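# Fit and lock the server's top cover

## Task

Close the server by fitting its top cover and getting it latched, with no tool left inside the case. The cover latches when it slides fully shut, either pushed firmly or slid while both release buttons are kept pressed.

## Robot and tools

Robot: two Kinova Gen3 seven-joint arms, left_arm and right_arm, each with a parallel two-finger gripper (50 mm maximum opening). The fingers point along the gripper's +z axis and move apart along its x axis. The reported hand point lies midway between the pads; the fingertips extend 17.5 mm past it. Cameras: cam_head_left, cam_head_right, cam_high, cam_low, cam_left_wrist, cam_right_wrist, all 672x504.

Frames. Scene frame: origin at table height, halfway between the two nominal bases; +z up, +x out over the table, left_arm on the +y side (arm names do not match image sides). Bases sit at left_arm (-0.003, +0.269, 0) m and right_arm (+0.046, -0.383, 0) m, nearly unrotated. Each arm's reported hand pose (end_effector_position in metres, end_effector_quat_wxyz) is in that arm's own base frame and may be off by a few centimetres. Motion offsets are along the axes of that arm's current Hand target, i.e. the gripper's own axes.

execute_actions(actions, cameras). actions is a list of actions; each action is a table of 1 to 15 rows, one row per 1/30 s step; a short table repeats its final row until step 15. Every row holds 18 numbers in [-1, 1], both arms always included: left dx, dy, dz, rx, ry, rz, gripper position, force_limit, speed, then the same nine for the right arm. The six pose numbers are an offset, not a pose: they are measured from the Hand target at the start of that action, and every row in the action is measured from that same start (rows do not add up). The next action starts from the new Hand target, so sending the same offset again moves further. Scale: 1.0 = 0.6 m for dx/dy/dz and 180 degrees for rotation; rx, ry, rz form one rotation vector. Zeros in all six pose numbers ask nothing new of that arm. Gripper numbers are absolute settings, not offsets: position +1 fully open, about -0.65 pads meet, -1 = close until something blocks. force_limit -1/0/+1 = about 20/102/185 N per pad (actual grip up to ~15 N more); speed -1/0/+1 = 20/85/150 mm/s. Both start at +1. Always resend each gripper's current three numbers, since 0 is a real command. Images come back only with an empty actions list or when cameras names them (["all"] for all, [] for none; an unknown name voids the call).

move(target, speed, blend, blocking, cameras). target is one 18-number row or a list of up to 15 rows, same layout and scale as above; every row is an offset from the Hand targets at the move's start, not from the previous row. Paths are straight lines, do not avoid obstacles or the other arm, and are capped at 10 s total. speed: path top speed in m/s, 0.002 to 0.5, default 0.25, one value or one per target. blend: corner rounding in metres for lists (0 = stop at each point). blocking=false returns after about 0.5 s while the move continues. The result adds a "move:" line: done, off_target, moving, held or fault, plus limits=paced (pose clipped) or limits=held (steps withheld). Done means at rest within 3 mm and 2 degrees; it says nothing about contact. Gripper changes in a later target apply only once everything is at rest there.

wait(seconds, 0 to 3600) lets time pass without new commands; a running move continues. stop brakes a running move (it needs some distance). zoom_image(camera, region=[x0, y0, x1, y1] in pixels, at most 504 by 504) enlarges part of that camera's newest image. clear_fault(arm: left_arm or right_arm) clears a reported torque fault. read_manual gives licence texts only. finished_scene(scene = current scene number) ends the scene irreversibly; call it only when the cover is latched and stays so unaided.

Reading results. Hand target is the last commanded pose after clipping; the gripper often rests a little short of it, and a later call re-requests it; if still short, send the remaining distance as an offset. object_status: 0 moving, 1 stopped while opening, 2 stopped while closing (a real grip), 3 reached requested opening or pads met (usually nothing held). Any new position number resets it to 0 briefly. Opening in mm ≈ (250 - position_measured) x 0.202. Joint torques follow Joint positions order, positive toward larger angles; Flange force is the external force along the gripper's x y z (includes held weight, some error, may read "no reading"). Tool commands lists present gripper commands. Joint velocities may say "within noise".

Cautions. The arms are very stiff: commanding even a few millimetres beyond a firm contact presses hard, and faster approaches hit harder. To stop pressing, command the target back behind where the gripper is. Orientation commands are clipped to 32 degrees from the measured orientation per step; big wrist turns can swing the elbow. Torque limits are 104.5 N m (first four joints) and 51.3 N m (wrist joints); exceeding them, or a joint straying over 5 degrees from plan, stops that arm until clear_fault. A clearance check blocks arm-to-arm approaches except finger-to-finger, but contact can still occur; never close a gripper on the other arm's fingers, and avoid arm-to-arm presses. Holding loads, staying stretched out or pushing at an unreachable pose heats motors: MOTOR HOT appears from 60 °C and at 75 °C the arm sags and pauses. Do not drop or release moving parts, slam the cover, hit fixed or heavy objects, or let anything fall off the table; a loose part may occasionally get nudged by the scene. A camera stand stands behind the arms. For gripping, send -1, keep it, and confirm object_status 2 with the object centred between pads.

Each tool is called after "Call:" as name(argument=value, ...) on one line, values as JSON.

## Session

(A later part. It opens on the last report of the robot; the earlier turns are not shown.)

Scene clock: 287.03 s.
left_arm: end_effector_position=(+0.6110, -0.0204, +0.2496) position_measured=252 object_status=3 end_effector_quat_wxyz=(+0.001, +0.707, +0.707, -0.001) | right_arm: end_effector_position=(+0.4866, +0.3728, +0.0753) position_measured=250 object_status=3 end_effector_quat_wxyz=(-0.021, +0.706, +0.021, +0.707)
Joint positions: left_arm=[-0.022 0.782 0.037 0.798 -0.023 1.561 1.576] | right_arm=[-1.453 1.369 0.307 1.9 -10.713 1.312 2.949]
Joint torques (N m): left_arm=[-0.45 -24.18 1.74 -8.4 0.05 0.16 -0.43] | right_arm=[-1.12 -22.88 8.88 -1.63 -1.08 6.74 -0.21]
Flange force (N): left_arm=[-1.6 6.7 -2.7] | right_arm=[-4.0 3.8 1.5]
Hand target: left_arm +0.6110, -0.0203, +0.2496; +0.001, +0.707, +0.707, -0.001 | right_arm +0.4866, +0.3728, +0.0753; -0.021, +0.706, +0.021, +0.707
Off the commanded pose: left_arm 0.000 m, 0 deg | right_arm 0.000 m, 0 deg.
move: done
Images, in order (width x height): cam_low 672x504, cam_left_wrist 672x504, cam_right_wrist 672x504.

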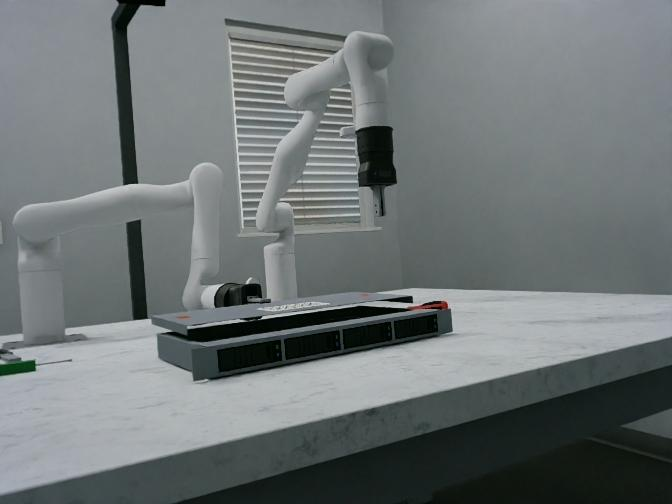

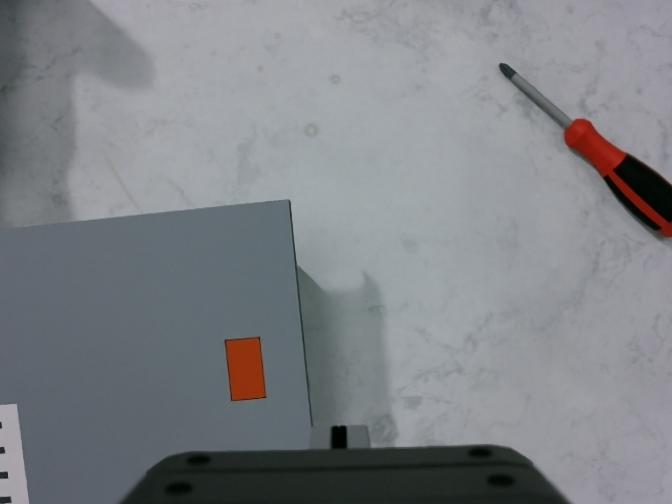

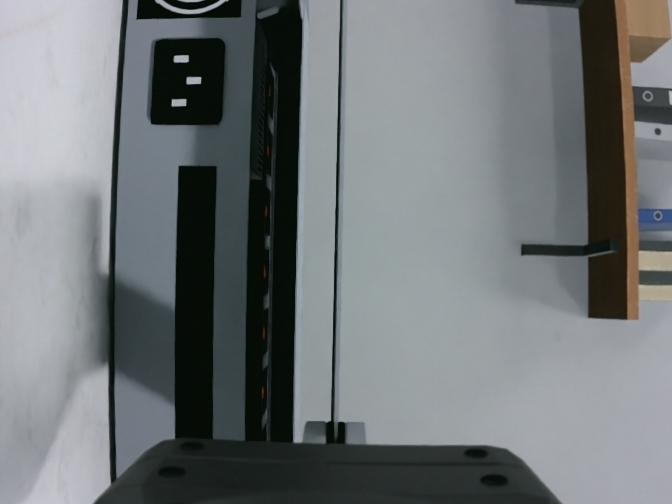

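Call:
move(target=[[0,0,0,0,0,0,-1,-0.5,0,-0.022,0,0.0125,0,0,0,-1,0.1,-1],[0,0,0,0,0,0,-1,-0.5,0,-0.036,0,0.0125,0,0,0,-1,0.1,-1]], speed=[0.06,0.015], cameras=["cam_left_wrist","cam_right_wrist","cam_low","cam_head_left"])

Call:
zoom_image(camera="cam_left_wrist", region=[230, 180, 380, 380])

Call:
zoom_image(camera="cam_head_left", region=[270, 200, 490, 310])

Call:
zoom_image(camera="cam_low", region=[140, 270, 460, 390])

Scene clock: 310.27 s.
left_arm: end_effector_position=(+0.6110, -0.0203, +0.2496) position_measured=252 object_status=3 end_effector_quat_wxyz=(+0.001, +0.707, +0.707, -0.001) | right_arm: end_effector_position=(+0.4941, +0.3733, +0.0538) position_measured=250 object_status=3 end_effector_quat_wxyz=(-0.021, +0.706, +0.021, +0.707)
Joint positions: left_arm=[-0.022 0.782 0.037 0.798 -0.023 1.561 1.576] | right_arm=[-1.436 1.422 0.305 1.852 -10.71 1.313 2.942]
Joint torques (N m): left_arm=[-0.49 -24.19 1.78 -8.38 0.05 0.19 -0.27] | right_arm=[1.44 -8.69 -4.63 -3.72 2.92 -7.32 -1.23]
Flange force (N): left_arm=[-1.4 6.8 -2.7] | right_arm=[34.2 8.1 -14.5]
Hand target: left_arm +0.6110, -0.0203, +0.2496; +0.001, +0.707, +0.707, -0.001 | right_arm +0.4941, +0.3732, +0.0537; -0.021, +0.706, +0.021, +0.707
Off the commanded pose: left_arm 0.000 m, 0 deg | right_arm 0.000 m, 0 deg.
move: done
Images, in order (width x height): cam_head_left 672x504, cam_low 672x504, cam_left_wrist 672x504, cam_right_wrist 672x504.

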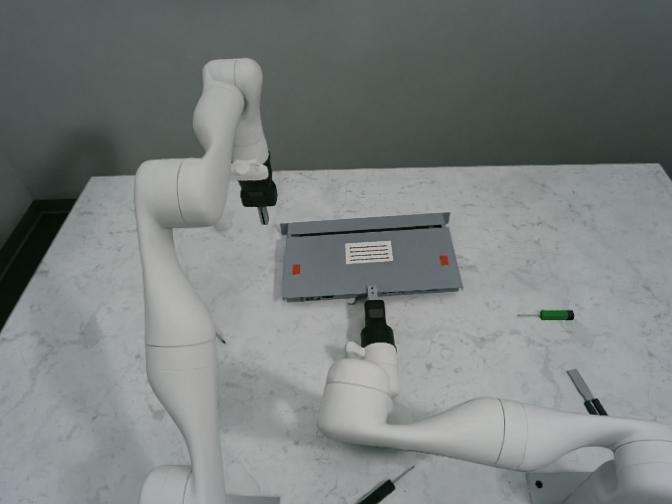

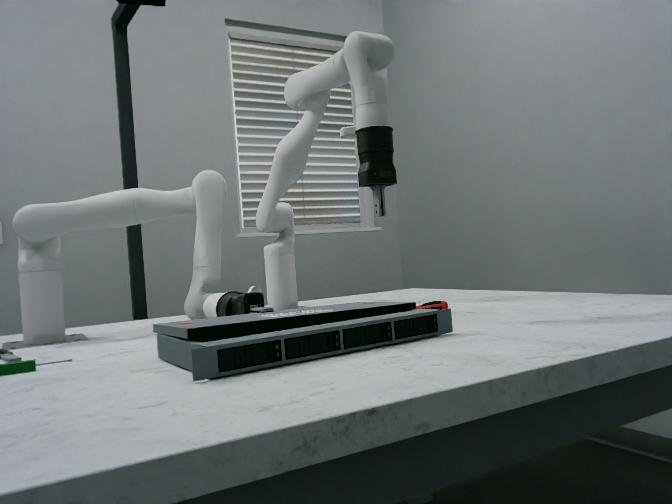

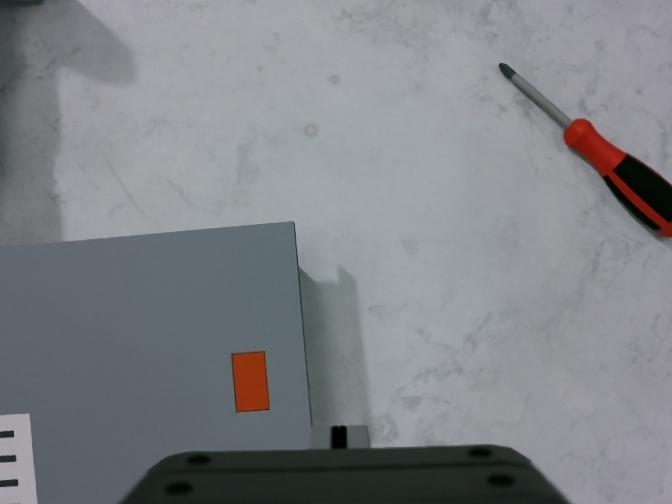

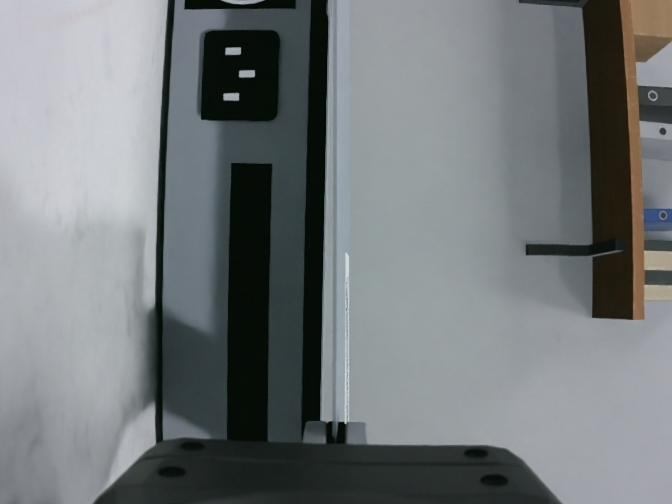

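Scaled by 2.520.

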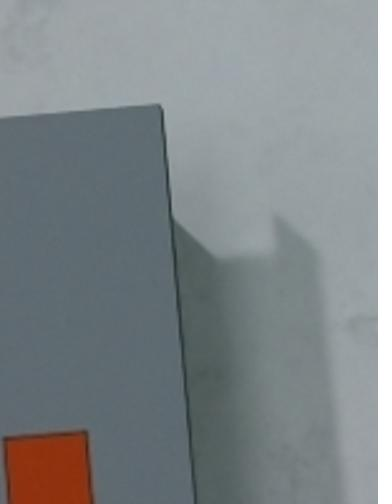

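Scaled by 2.291.

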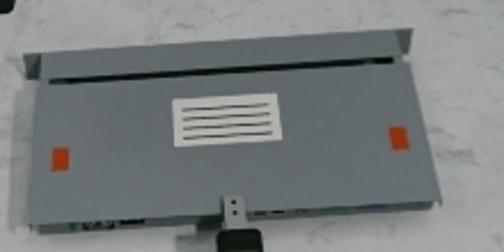

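Scaled by 1.575.

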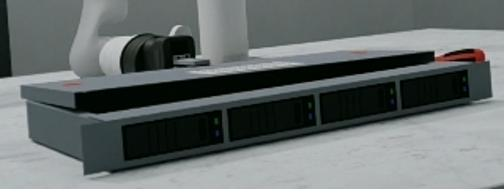

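Call:
move(target=[[0,0,0,0,0,0,-1,-0.5,0,0.022,0,0,0,0,0,-1,0.1,-1],[0,0,0,0,0,0,-1,-0.5,0,0.022,-0.0042,0,0,0,0,-1,0.1,-1],[0,0,0,0,0,0,-1,-0.5,0,0.002,-0.0042,0,0,0,0,-1,0.1,-1]], speed=[0.04,0.03,0.015], cameras=["cam_left_wrist","cam_right_wrist","cam_low","cam_head_left"])

Call:
zoom_image(camera="cam_low", region=[140, 270, 460, 390])

Call:
zoom_image(camera="cam_left_wrist", region=[230, 180, 380, 380])

Scene clock: 335.83 s.
left_arm: end_effector_position=(+0.6110, -0.0203, +0.2496) position_measured=252 object_status=3 end_effector_quat_wxyz=(+0.001, +0.707, +0.707, -0.001) | right_arm: end_effector_position=(+0.4940, +0.3758, +0.0550) position_measured=250 object_status=3 end_effector_quat_wxyz=(-0.021, +0.706, +0.021, +0.707)
Joint positions: left_arm=[-0.022 0.782 0.037 0.798 -0.023 1.561 1.576] | right_arm=[-1.438 1.418 0.306 1.847 -10.713 1.31 2.95]
Joint torques (N m): left_arm=[-0.41 -24.21 1.81 -8.37 0.06 0.18 -0.27] | right_arm=[2.08 -10.78 -2.45 -2.7 1.45 -5.25 -1.26]
Flange force (N): left_arm=[-1.3 6.9 -2.8] | right_arm=[28.1 5.4 -11.4]
Hand target: left_arm +0.6110, -0.0203, +0.2496; +0.001, +0.707, +0.707, -0.001 | right_arm +0.4940, +0.3758, +0.0549; -0.021, +0.706, +0.021, +0.707
Off the commanded pose: left_arm 0.000 m, 0 deg | right_arm 0.000 m, 0 deg.
move: done
Images, in order (width x height): cam_head_left 672x504, cam_low 672x504, cam_left_wrist 672x504, cam_right_wrist 672x504.

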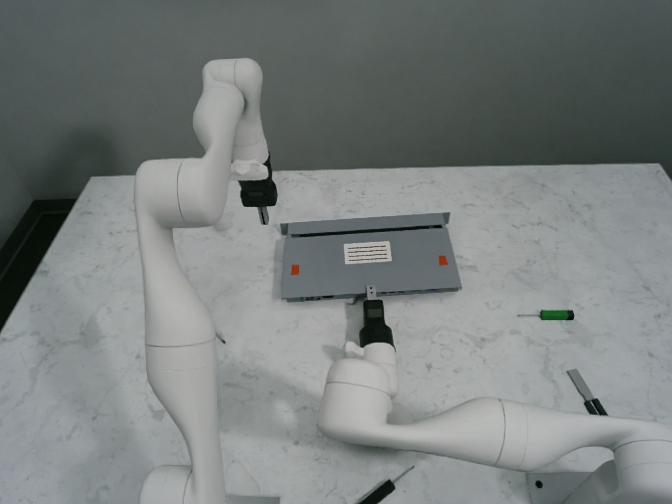

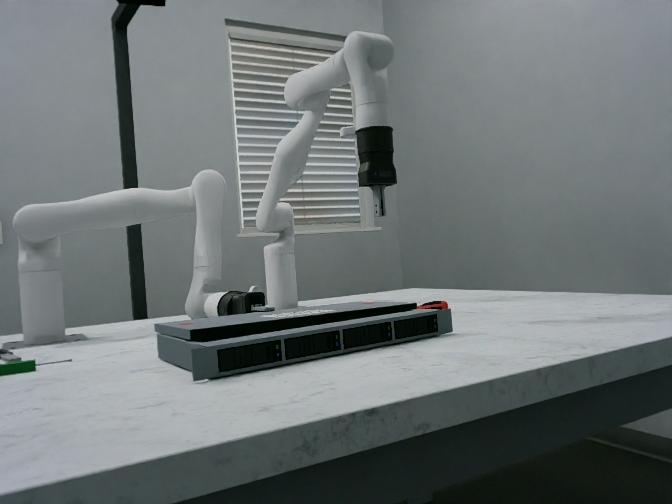

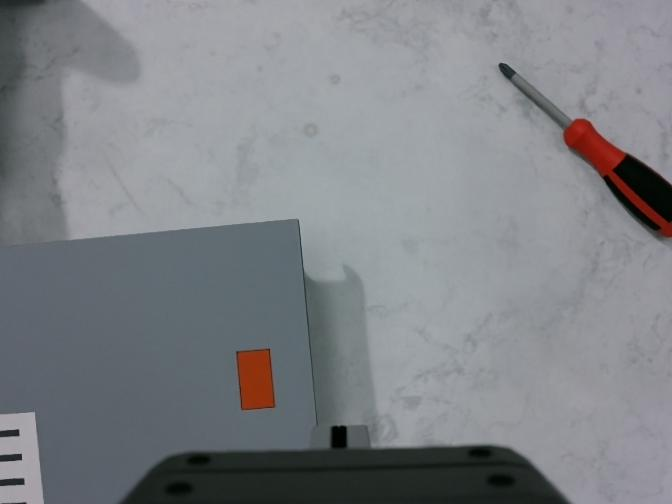

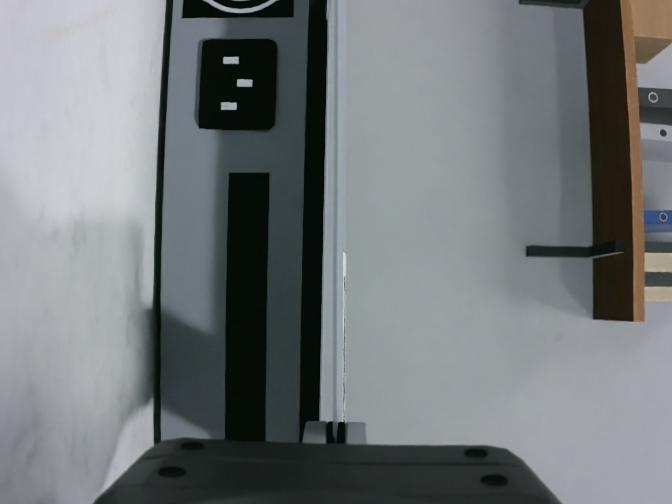

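Scaled by 1.575.

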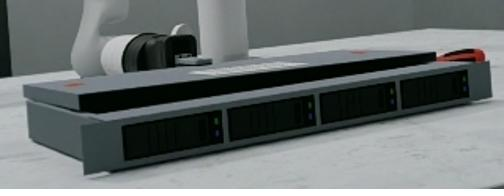

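Scaled by 2.520.

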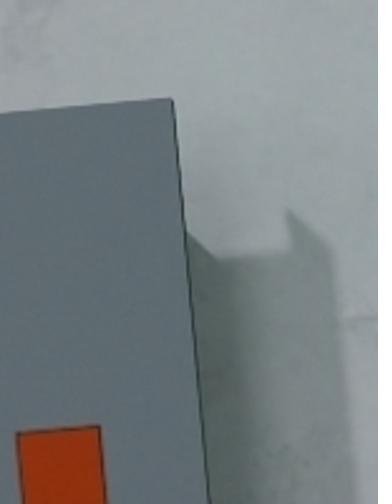

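Call:
move(target=[[0.2,-0.1,0,0.13,-0.13,-0.225,-1,-0.5,0,0.012,0,0,0,0,0,-1,0.1,-1],[0.117,-0.118,0.3,0.26,-0.26,-0.45,-1,-0.5,0,0.012,0,0,0,0,0,-1,0.1,-1]], blend=[0.05,0], cameras=["cam_left_wrist"])

Call:
zoom_image(camera="cam_left_wrist", region=[180, 100, 500, 420])

Scene clock: 374.33 s.
left_arm: end_effector_position=(+0.5401, +0.0494, +0.0695) position_measured=252 object_status=3 end_effector_quat_wxyz=(+0.000, -0.001, +0.865, -0.502) | right_arm: end_effector_position=(+0.4940, +0.3758, +0.0621) position_measured=250 object_status=3 end_effector_quat_wxyz=(-0.021, +0.706, +0.021, +0.707)
Joint positions: left_arm=[-0.641 1.211 0.104 1.058 0.726 1.587 2.303] | right_arm=[-1.439 1.401 0.309 1.86 -10.709 1.308 2.954]
Joint torques (N m): left_arm=[-0.44 -24.94 4.73 -4.53 2.12 2.44 -0.25] | right_arm=[-1.2 -22.67 7.61 -2.04 -0.95 5.65 -0.67]
Flange force (N): left_arm=[-5.3 2.0 -2.0] | right_arm=[-1.7 4.0 1.4]
Hand target: left_arm +0.5401, +0.0494, +0.0695; +0.000, -0.001, +0.865, -0.502 | right_arm +0.4940, +0.3758, +0.0621; -0.021, +0.706, +0.021, +0.707
Off the commanded pose: left_arm 0.000 m, 0 deg | right_arm 0.000 m, 0 deg.
move: done

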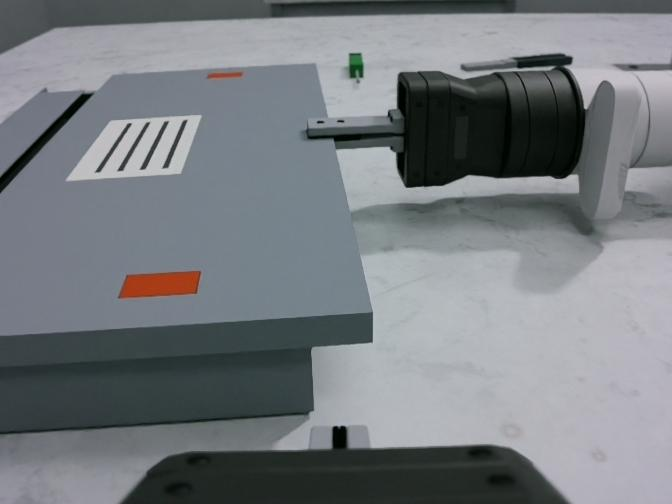

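Scaled by 1.575.

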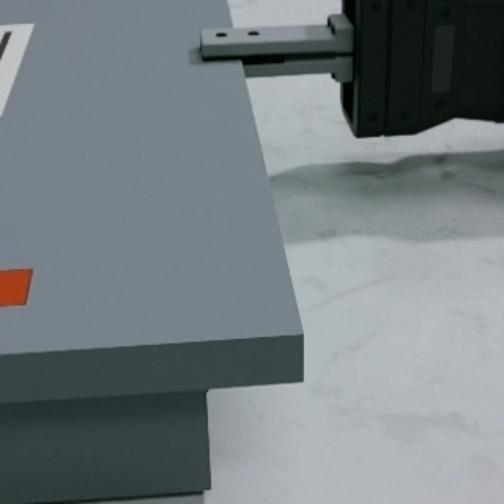

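Call:
move(target=[0,0,0,0,0,0,-1,-0.5,0,-0.011,0,0,0,0,0,-1,0.1,-1], speed=0.02, cameras=["cam_left_wrist","cam_right_wrist"])

Call:
zoom_image(camera="cam_left_wrist", region=[0, 50, 420, 440])

Call:
zoom_image(camera="cam_left_wrist", region=[250, 260, 390, 400])

Scene clock: 388.00 s.
left_arm: end_effector_position=(+0.5401, +0.0493, +0.0695) position_measured=252 object_status=3 end_effector_quat_wxyz=(+0.000, -0.001, +0.865, -0.502) | right_arm: end_effector_position=(+0.4940, +0.3758, +0.0557) position_measured=250 object_status=3 end_effector_quat_wxyz=(-0.021, +0.706, +0.021, +0.707)
Joint positions: left_arm=[-0.641 1.211 0.104 1.058 0.726 1.587 2.303] | right_arm=[-1.438 1.417 0.306 1.848 -10.712 1.31 2.95]
Joint torques (N m): left_arm=[-0.41 -25.1 4.76 -4.61 2.16 2.47 -0.25] | right_arm=[0.9 -12.61 -1.57 -3.1 1.4 -3.86 -1.26]
Flange force (N): left_arm=[-5.1 2.2 -1.8] | right_arm=[24.3 6.6 -9.2]
Hand target: left_arm +0.5401, +0.0493, +0.0695; +0.000, -0.001, +0.865, -0.502 | right_arm +0.4940, +0.3757, +0.0555; -0.021, +0.706, +0.021, +0.707
Off the commanded pose: left_arm 0.000 m, 0 deg | right_arm 0.000 m, 0 deg.
move: done

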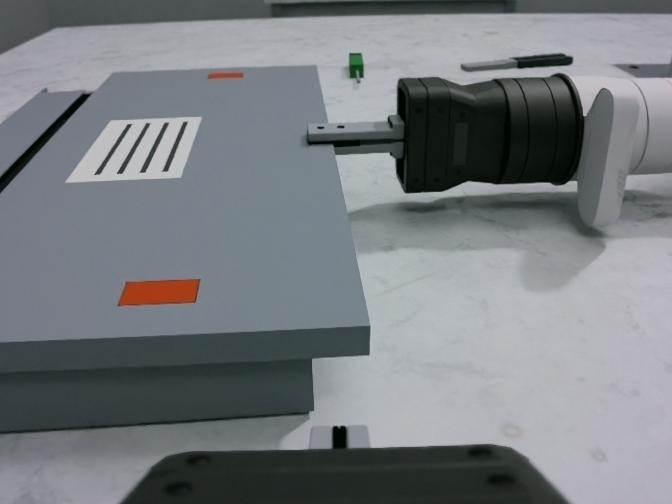

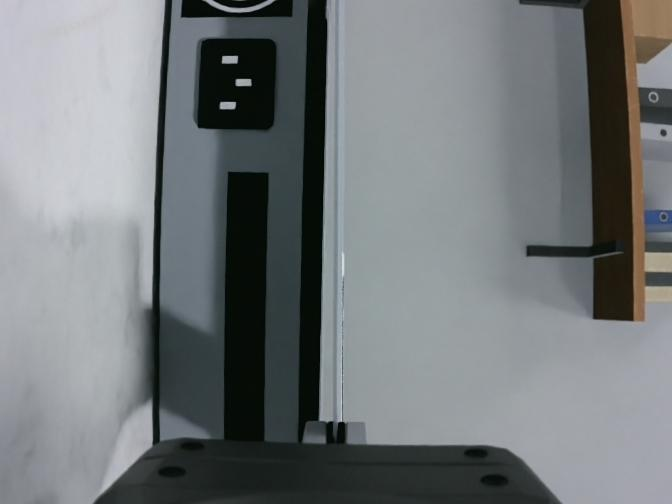

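Scaled by 1.200.

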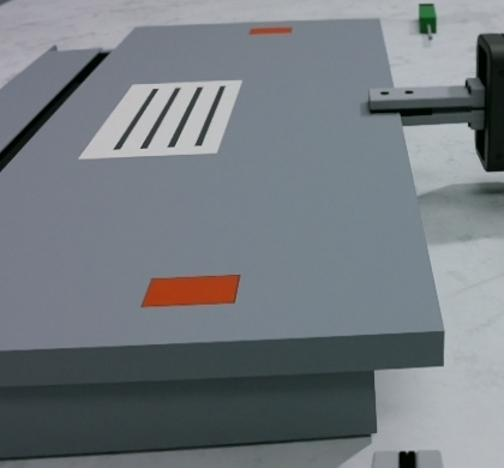

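Scaled by 3.600.

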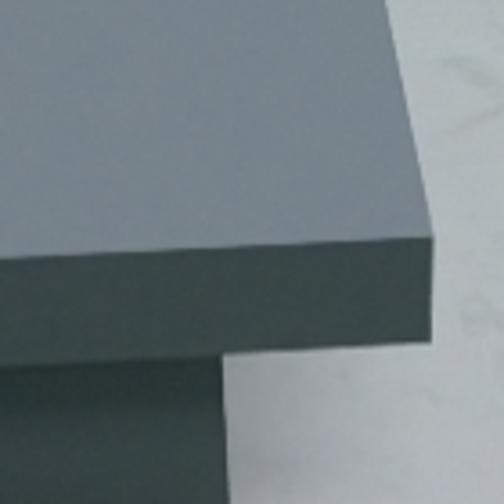

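Call:
move(target=[[0,0,0,0,0,0,-1,-0.5,0,0.014,0,0,0,0,0,-1,0.1,-1],[0,0,0,0,0,0,-1,-0.5,0,0.014,0.002,0,0,0,0,-1,0.1,-1],[0,0,0,0,0,0,-1,-0.5,0,-0.003,0.002,0,0,0,0,-1,0.1,-1]], speed=[0.04,0.03,0.015], cameras=["cam_left_wrist","cam_right_wrist","cam_head_right"])

Call:
zoom_image(camera="cam_head_right", region=[430, 200, 490, 310])

Scene clock: 405.07 s.
left_arm: end_effector_position=(+0.5401, +0.0493, +0.0695) position_measured=252 object_status=3 end_effector_quat_wxyz=(+0.000, -0.001, +0.865, -0.502) | right_arm: end_effector_position=(+0.4941, +0.3746, +0.0538) position_measured=250 object_status=3 end_effector_quat_wxyz=(-0.021, +0.706, +0.021, +0.707)
Joint positions: left_arm=[-0.641 1.211 0.104 1.058 0.726 1.587 2.303] | right_arm=[-1.437 1.421 0.306 1.848 -10.712 1.311 2.946]
Joint torques (N m): left_arm=[-0.43 -25.06 4.74 -4.56 2.13 2.46 -0.28] | right_arm=[2.24 -8.32 -4.75 -2.72 2 -7.46 -1.24]
Flange force (N): left_arm=[-5.4 2.2 -1.9] | right_arm=[33.9 6.1 -12.9]
Hand target: left_arm +0.5401, +0.0493, +0.0695; +0.000, -0.001, +0.865, -0.502 | right_arm +0.4941, +0.3746, +0.0537; -0.021, +0.706, +0.021, +0.707
Off the commanded pose: left_arm 0.000 m, 0 deg | right_arm 0.000 m, 0 deg.
move: done
Images, in order (width x height): cam_head_right 672x504, cam_left_wrist 672x504, cam_right_wrist 672x504.

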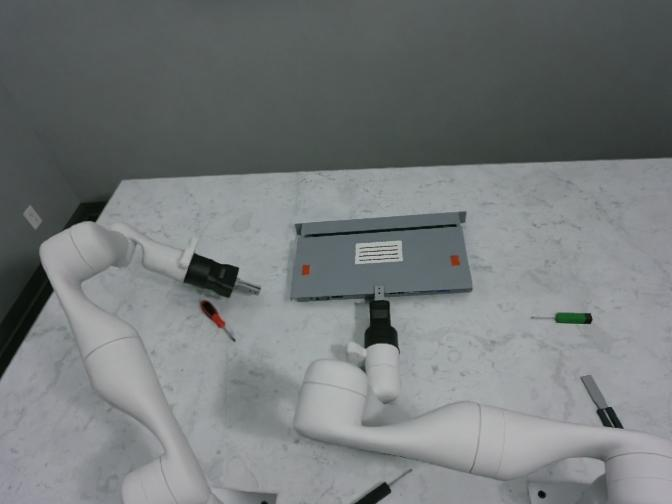

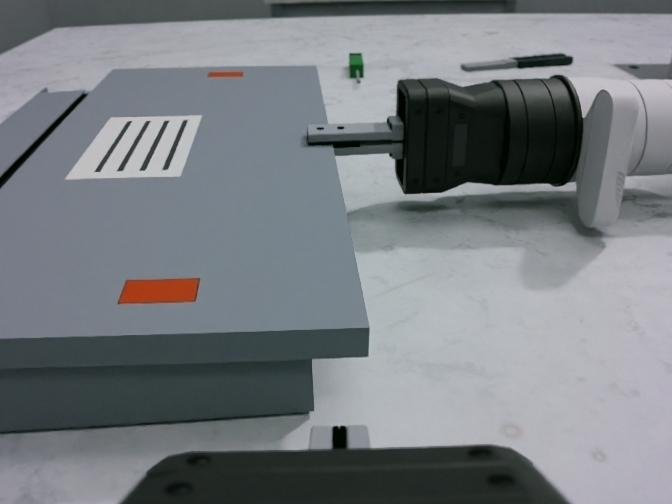

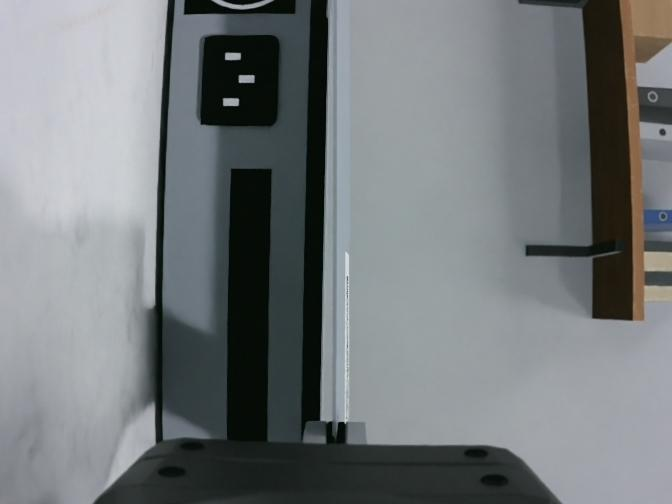

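Scaled by 4.582.

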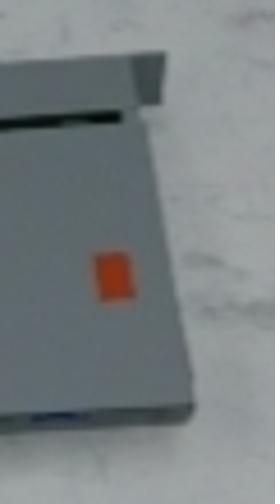

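Call:
wait(seconds=0.1, cameras=["cam_low","cam_head_left","cam_head_right"])

Call:
zoom_image(camera="cam_low", region=[145, 300, 235, 390])

Call:
zoom_image(camera="cam_low", region=[380, 280, 470, 350])

Call:
zoom_image(camera="cam_head_left", region=[415, 200, 475, 310])

Call:
zoom_image(camera="cam_head_left", region=[270, 205, 330, 315])

Scene clock: 431.87 s.
left_arm: end_effector_position=(+0.5401, +0.0493, +0.0695) position_measured=252 object_status=3 end_effector_quat_wxyz=(+0.000, -0.001, +0.865, -0.502) | right_arm: end_effector_position=(+0.4940, +0.3746, +0.0537) position_measured=250 object_status=3 end_effector_quat_wxyz=(-0.021, +0.706, +0.021, +0.707)
Joint positions: left_arm=[-0.641 1.211 0.104 1.058 0.726 1.587 2.303] | right_arm=[-1.437 1.422 0.306 1.848 -10.712 1.311 2.946]
Joint torques (N m): left_arm=[-0.42 -25.02 4.71 -4.61 2.12 2.49 -0.25] | right_arm=[2.33 -8.27 -4.93 -2.76 2.06 -7.69 -1.26]
Flange force (N): left_arm=[-5.0 2.0 -1.7] | right_arm=[34.1 6.2 -13.3]
Hand target: left_arm +0.5401, +0.0493, +0.0695; +0.000, -0.001, +0.865, -0.502 | right_arm +0.4940, +0.3746, +0.0537; -0.021, +0.706, +0.021, +0.707
Tool commands: left_gripper/position=-1.0 left_gripper/force_limit=-0.5 left_gripper/speed=+0.0 right_gripper/position=-1.0 right_gripper/force_limit=+0.1 right_gripper/speed=-1.0
Off the commanded pose: left_arm 0.000 m, 0 deg | right_arm 0.000 m, 0 deg.
wait: 0.10 s; at rest from the start
Images, in order (width x height): cam_head_left 672x504, cam_head_right 672x504, cam_low 672x504.

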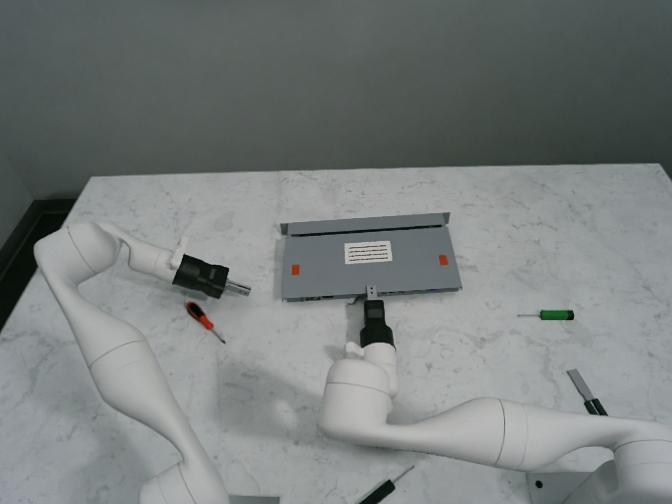

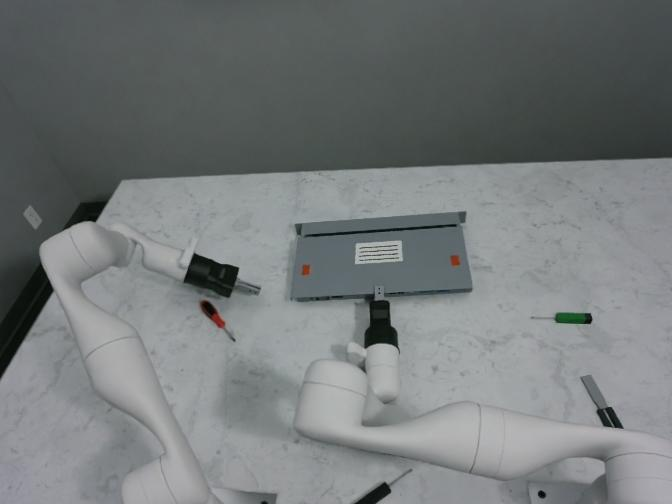

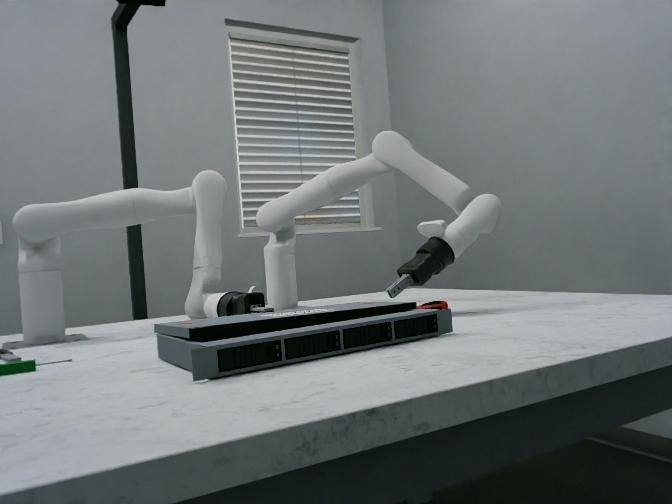

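Scaled by 5.600.

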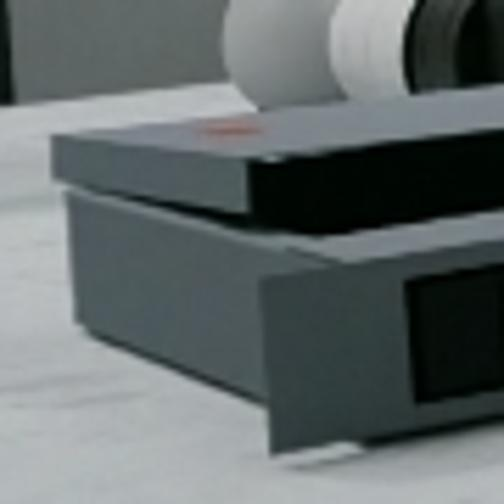

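Scaled by 5.600.

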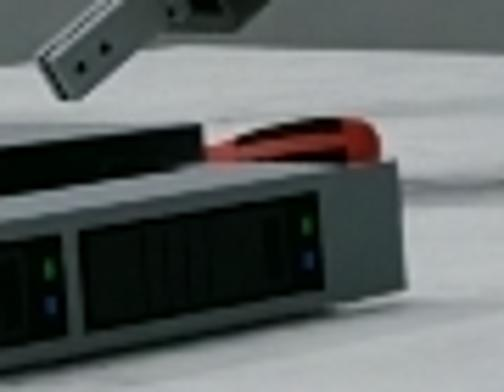

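Scaled by 4.582.

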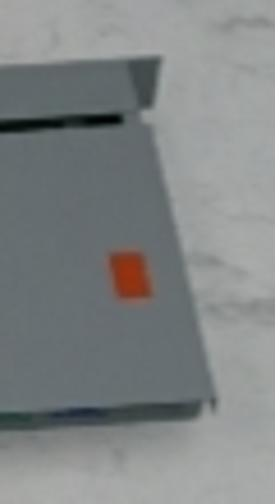

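Scaled by 4.582.

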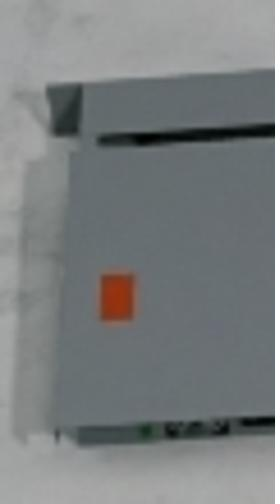

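Call:
move(target=[[0,0,0,0,0,0,-1,-0.5,0,0.008,0,0,0,0,0,-1,0.1,-1],[0,0,0,0,0,0,-1,-0.5,0,0.008,0,0.005,0,0,0,-1,0.1,-1]], speed=[0.03,0.015])

Call:
move(target=[0,0,0,0,0,0,-1,-0.5,0,0,0,0.004,0,0,0,-1,0.1,-1], speed=0.015)

Call:
move(target=[0,0,0,0,0,0,-1,-0.5,0,0,0,0.004,0,0,0,-1,0.1,-1], speed=0.015, cameras=["cam_left_wrist","cam_low","cam_head_right"])

Call:
zoom_image(camera="cam_low", region=[145, 300, 235, 390])

Scene clock: 459.30 s.
left_arm: end_effector_position=(+0.5401, +0.0493, +0.0695) position_measured=252 object_status=3 end_effector_quat_wxyz=(+0.000, -0.001, +0.865, -0.502) | right_arm: end_effector_position=(+0.4970, +0.3748, +0.0586) position_measured=250 object_status=3 end_effector_quat_wxyz=(-0.021, +0.706, +0.021, +0.707)
Joint positions: left_arm=[-0.641 1.211 0.104 1.058 0.726 1.587 2.303] | right_arm=[-1.433 1.41 0.311 1.852 -10.704 1.306 2.949]
Joint torques (N m): left_arm=[-0.34 -25.01 4.69 -4.62 2.14 2.48 -0.26] | right_arm=[0.4 -21.15 6.24 -1.93 -0.93 3.67 -1.22]
Flange force (N): left_arm=[-4.8 2.0 -1.8] | right_arm=[2.3 2.3 -1.8]
Hand target: left_arm +0.5401, +0.0493, +0.0695; +0.000, -0.001, +0.865, -0.502 | right_arm +0.4970, +0.3747, +0.0585; -0.021, +0.706, +0.021, +0.707
Off the commanded pose: left_arm 0.000 m, 0 deg | right_arm 0.000 m, 0 deg.
move: done

Scene clock: 459.80 s.
left_arm: end_effector_position=(+0.5401, +0.0493, +0.0695) position_measured=252 object_status=3 end_effector_quat_wxyz=(+0.000, -0.001, +0.865, -0.502) | right_arm: end_effector_position=(+0.4994, +0.3749, +0.0585) position_measured=250 object_status=3 end_effector_quat_wxyz=(-0.021, +0.706, +0.021, +0.707)
Joint positions: left_arm=[-0.641 1.211 0.104 1.058 0.726 1.587 2.303] | right_arm=[-1.429 1.411 0.314 1.849 -10.7 1.304 2.951]
Joint torques (N m): left_arm=[-0.45 -24.97 4.77 -4.66 2.13 2.5 -0.25] | right_arm=[0.17 -20.77 6.23 -2.19 -0.7 3.62 -1.21]
Flange force (N): left_arm=[-4.7 1.8 -1.6] | right_arm=[3.5 2.6 -2.2]
Hand target: left_arm +0.5401, +0.0493, +0.0695; +0.000, -0.001, +0.865, -0.502 | right_arm +0.4994, +0.3749, +0.0585; -0.021, +0.706, +0.021, +0.707
Off the commanded pose: left_arm 0.000 m, 0 deg | right_arm 0.000 m, 0 deg.
move: done

Scene clock: 460.30 s.
left_arm: end_effector_position=(+0.5401, +0.0493, +0.0695) position_measured=252 object_status=3 end_effector_quat_wxyz=(+0.000, -0.001, +0.865, -0.502) | right_arm: end_effector_position=(+0.5018, +0.3750, +0.0585) position_measured=250 object_status=3 end_effector_quat_wxyz=(-0.021, +0.706, +0.021, +0.707)
Joint positions: left_arm=[-0.641 1.211 0.104 1.058 0.726 1.587 2.303] | right_arm=[-1.425 1.411 0.316 1.845 -10.696 1.301 2.952]
Joint torques (N m): left_arm=[-0.41 -25.03 4.7 -4.54 2.13 2.51 -0.28] | right_arm=[0.05 -20.89 6.03 -2.48 -0.45 3.51 -1.17]
Flange force (N): left_arm=[-5.3 2.1 -1.9] | right_arm=[3.7 3.3 -2.7]
Hand target: left_arm +0.5401, +0.0493, +0.0695; +0.000, -0.001, +0.865, -0.502 | right_arm +0.5018, +0.3750, +0.0585; -0.021, +0.706, +0.021, +0.707
Off the commanded pose: left_arm 0.000 m, 0 deg | right_arm 0.000 m, 0 deg.
move: done
Images, in order (width x height): cam_head_right 672x504, cam_low 672x504, cam_left_wrist 672x504.

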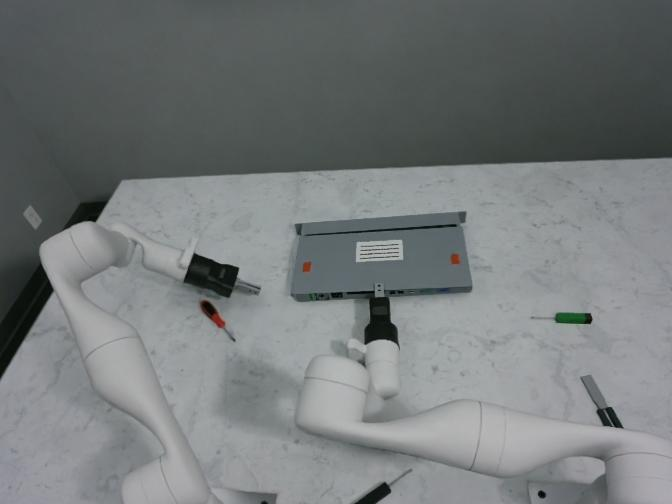

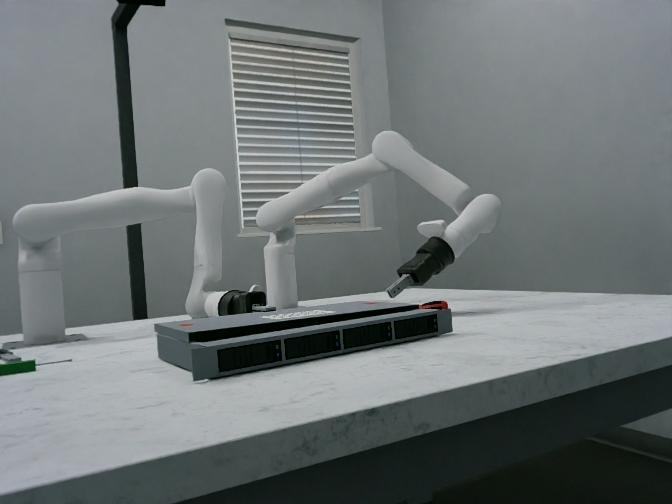

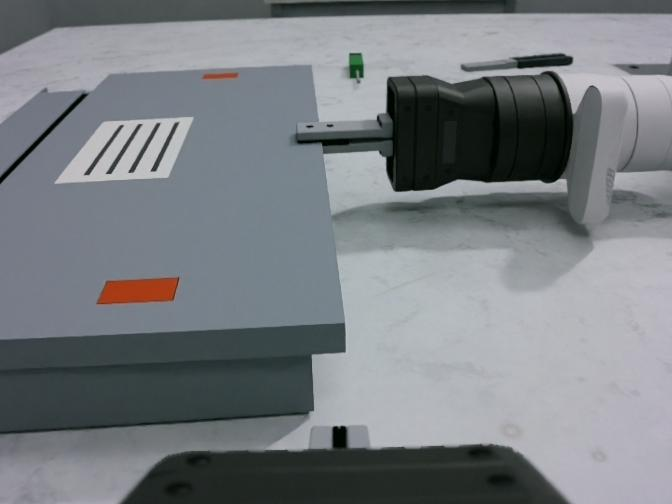

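Scaled by 5.600.

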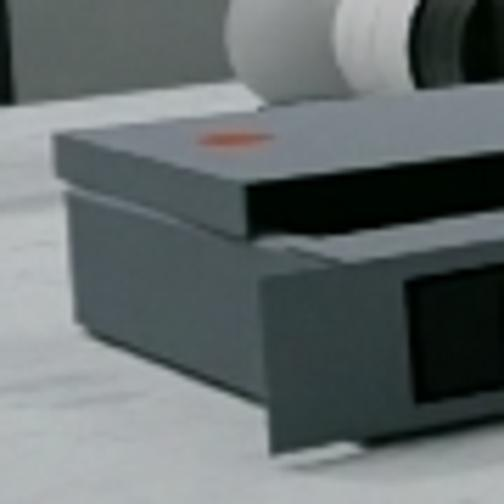

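Call:
move(target=[[0,0,0,0,0,0,-1,-0.5,0,0.013,0,0,0,0,0,-1,0.1,-1],[0,0,0,0,0,0,-1,-0.5,0,0.013,0,-0.014,0,0,0.0039,-1,0.1,-1],[0,0,0,0,0,0,-1,-0.5,0,-0.005,0,-0.014,0,0,0.0039,-1,0.1,-1]], speed=[0.04,0.04,0.015], cameras=["cam_left_wrist","cam_right_wrist","cam_low","cam_head_left"])

Call:
zoom_image(camera="cam_low", region=[145, 300, 235, 390])

Call:
zoom_image(camera="cam_low", region=[380, 280, 470, 350])

Scene clock: 495.17 s.
left_arm: end_effector_position=(+0.5401, +0.0493, +0.0695) position_measured=252 object_status=3 end_effector_quat_wxyz=(+0.000, -0.001, +0.865, -0.502) | right_arm: end_effector_position=(+0.4934, +0.3746, +0.0556) position_measured=250 object_status=3 end_effector_quat_wxyz=(-0.026, +0.706, +0.016, +0.707)
Joint positions: left_arm=[-0.641 1.211 0.104 1.058 0.726 1.587 2.303] | right_arm=[-1.437 1.417 0.305 1.852 -10.711 1.313 2.934]
Joint torques (N m): left_arm=[-0.46 -25.05 4.7 -4.62 2.11 2.48 -0.26] | right_arm=[1.81 -12.82 -1.55 -2.77 0.68 -4.05 -1.7]
Flange force (N): left_arm=[-5.1 2.0 -1.7] | right_arm=[24.0 4.7 -8.9]
Hand target: left_arm +0.5401, +0.0493, +0.0695; +0.000, -0.001, +0.865, -0.502 | right_arm +0.4935, +0.3745, +0.0555; -0.026, +0.706, +0.016, +0.707
Off the commanded pose: left_arm 0.000 m, 0 deg | right_arm 0.000 m, 0 deg.
move: done
Images, in order (width x height): cam_head_left 672x504, cam_low 672x504, cam_left_wrist 672x504, cam_right_wrist 672x504.

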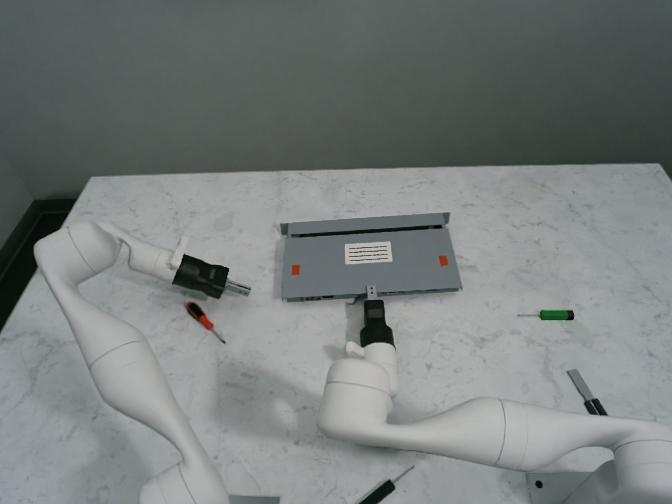

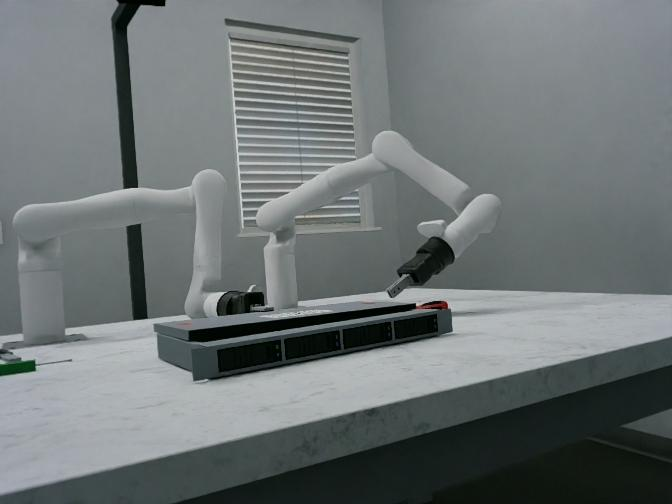

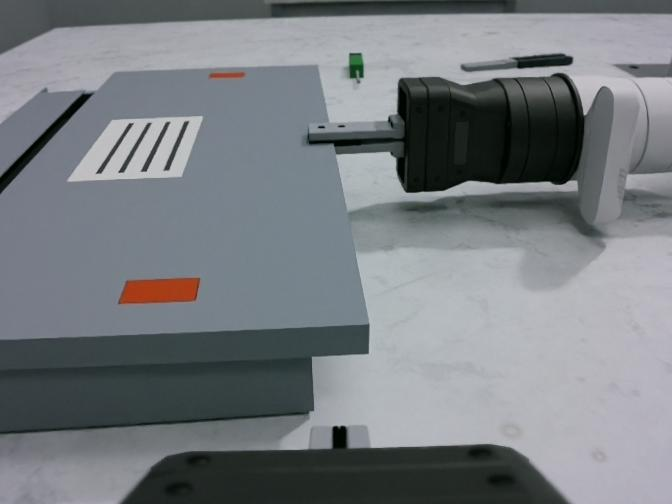

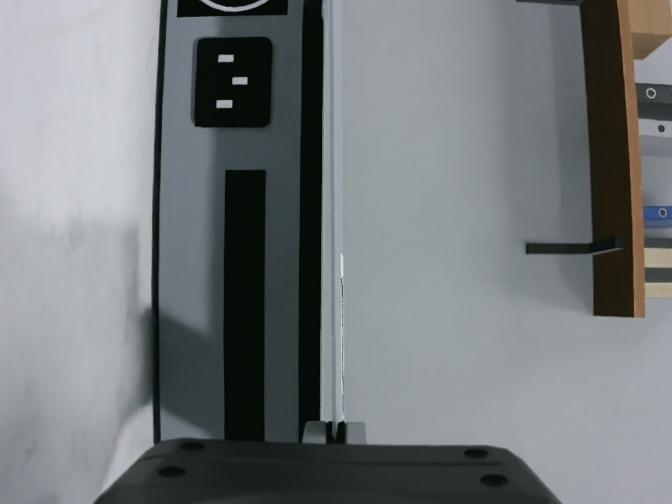

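Scaled by 5.600.

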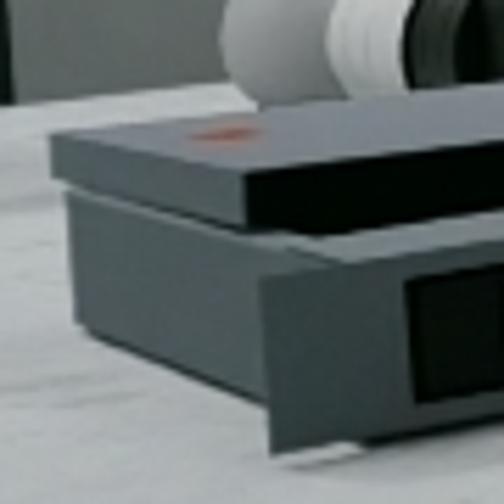

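Scaled by 5.600.

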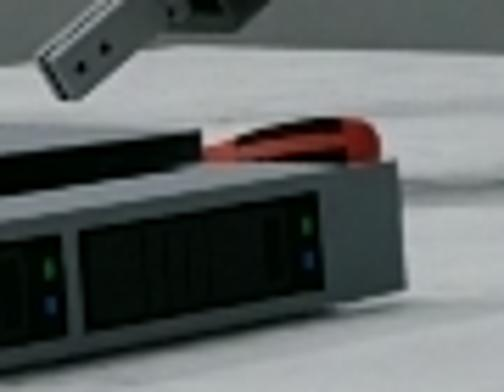

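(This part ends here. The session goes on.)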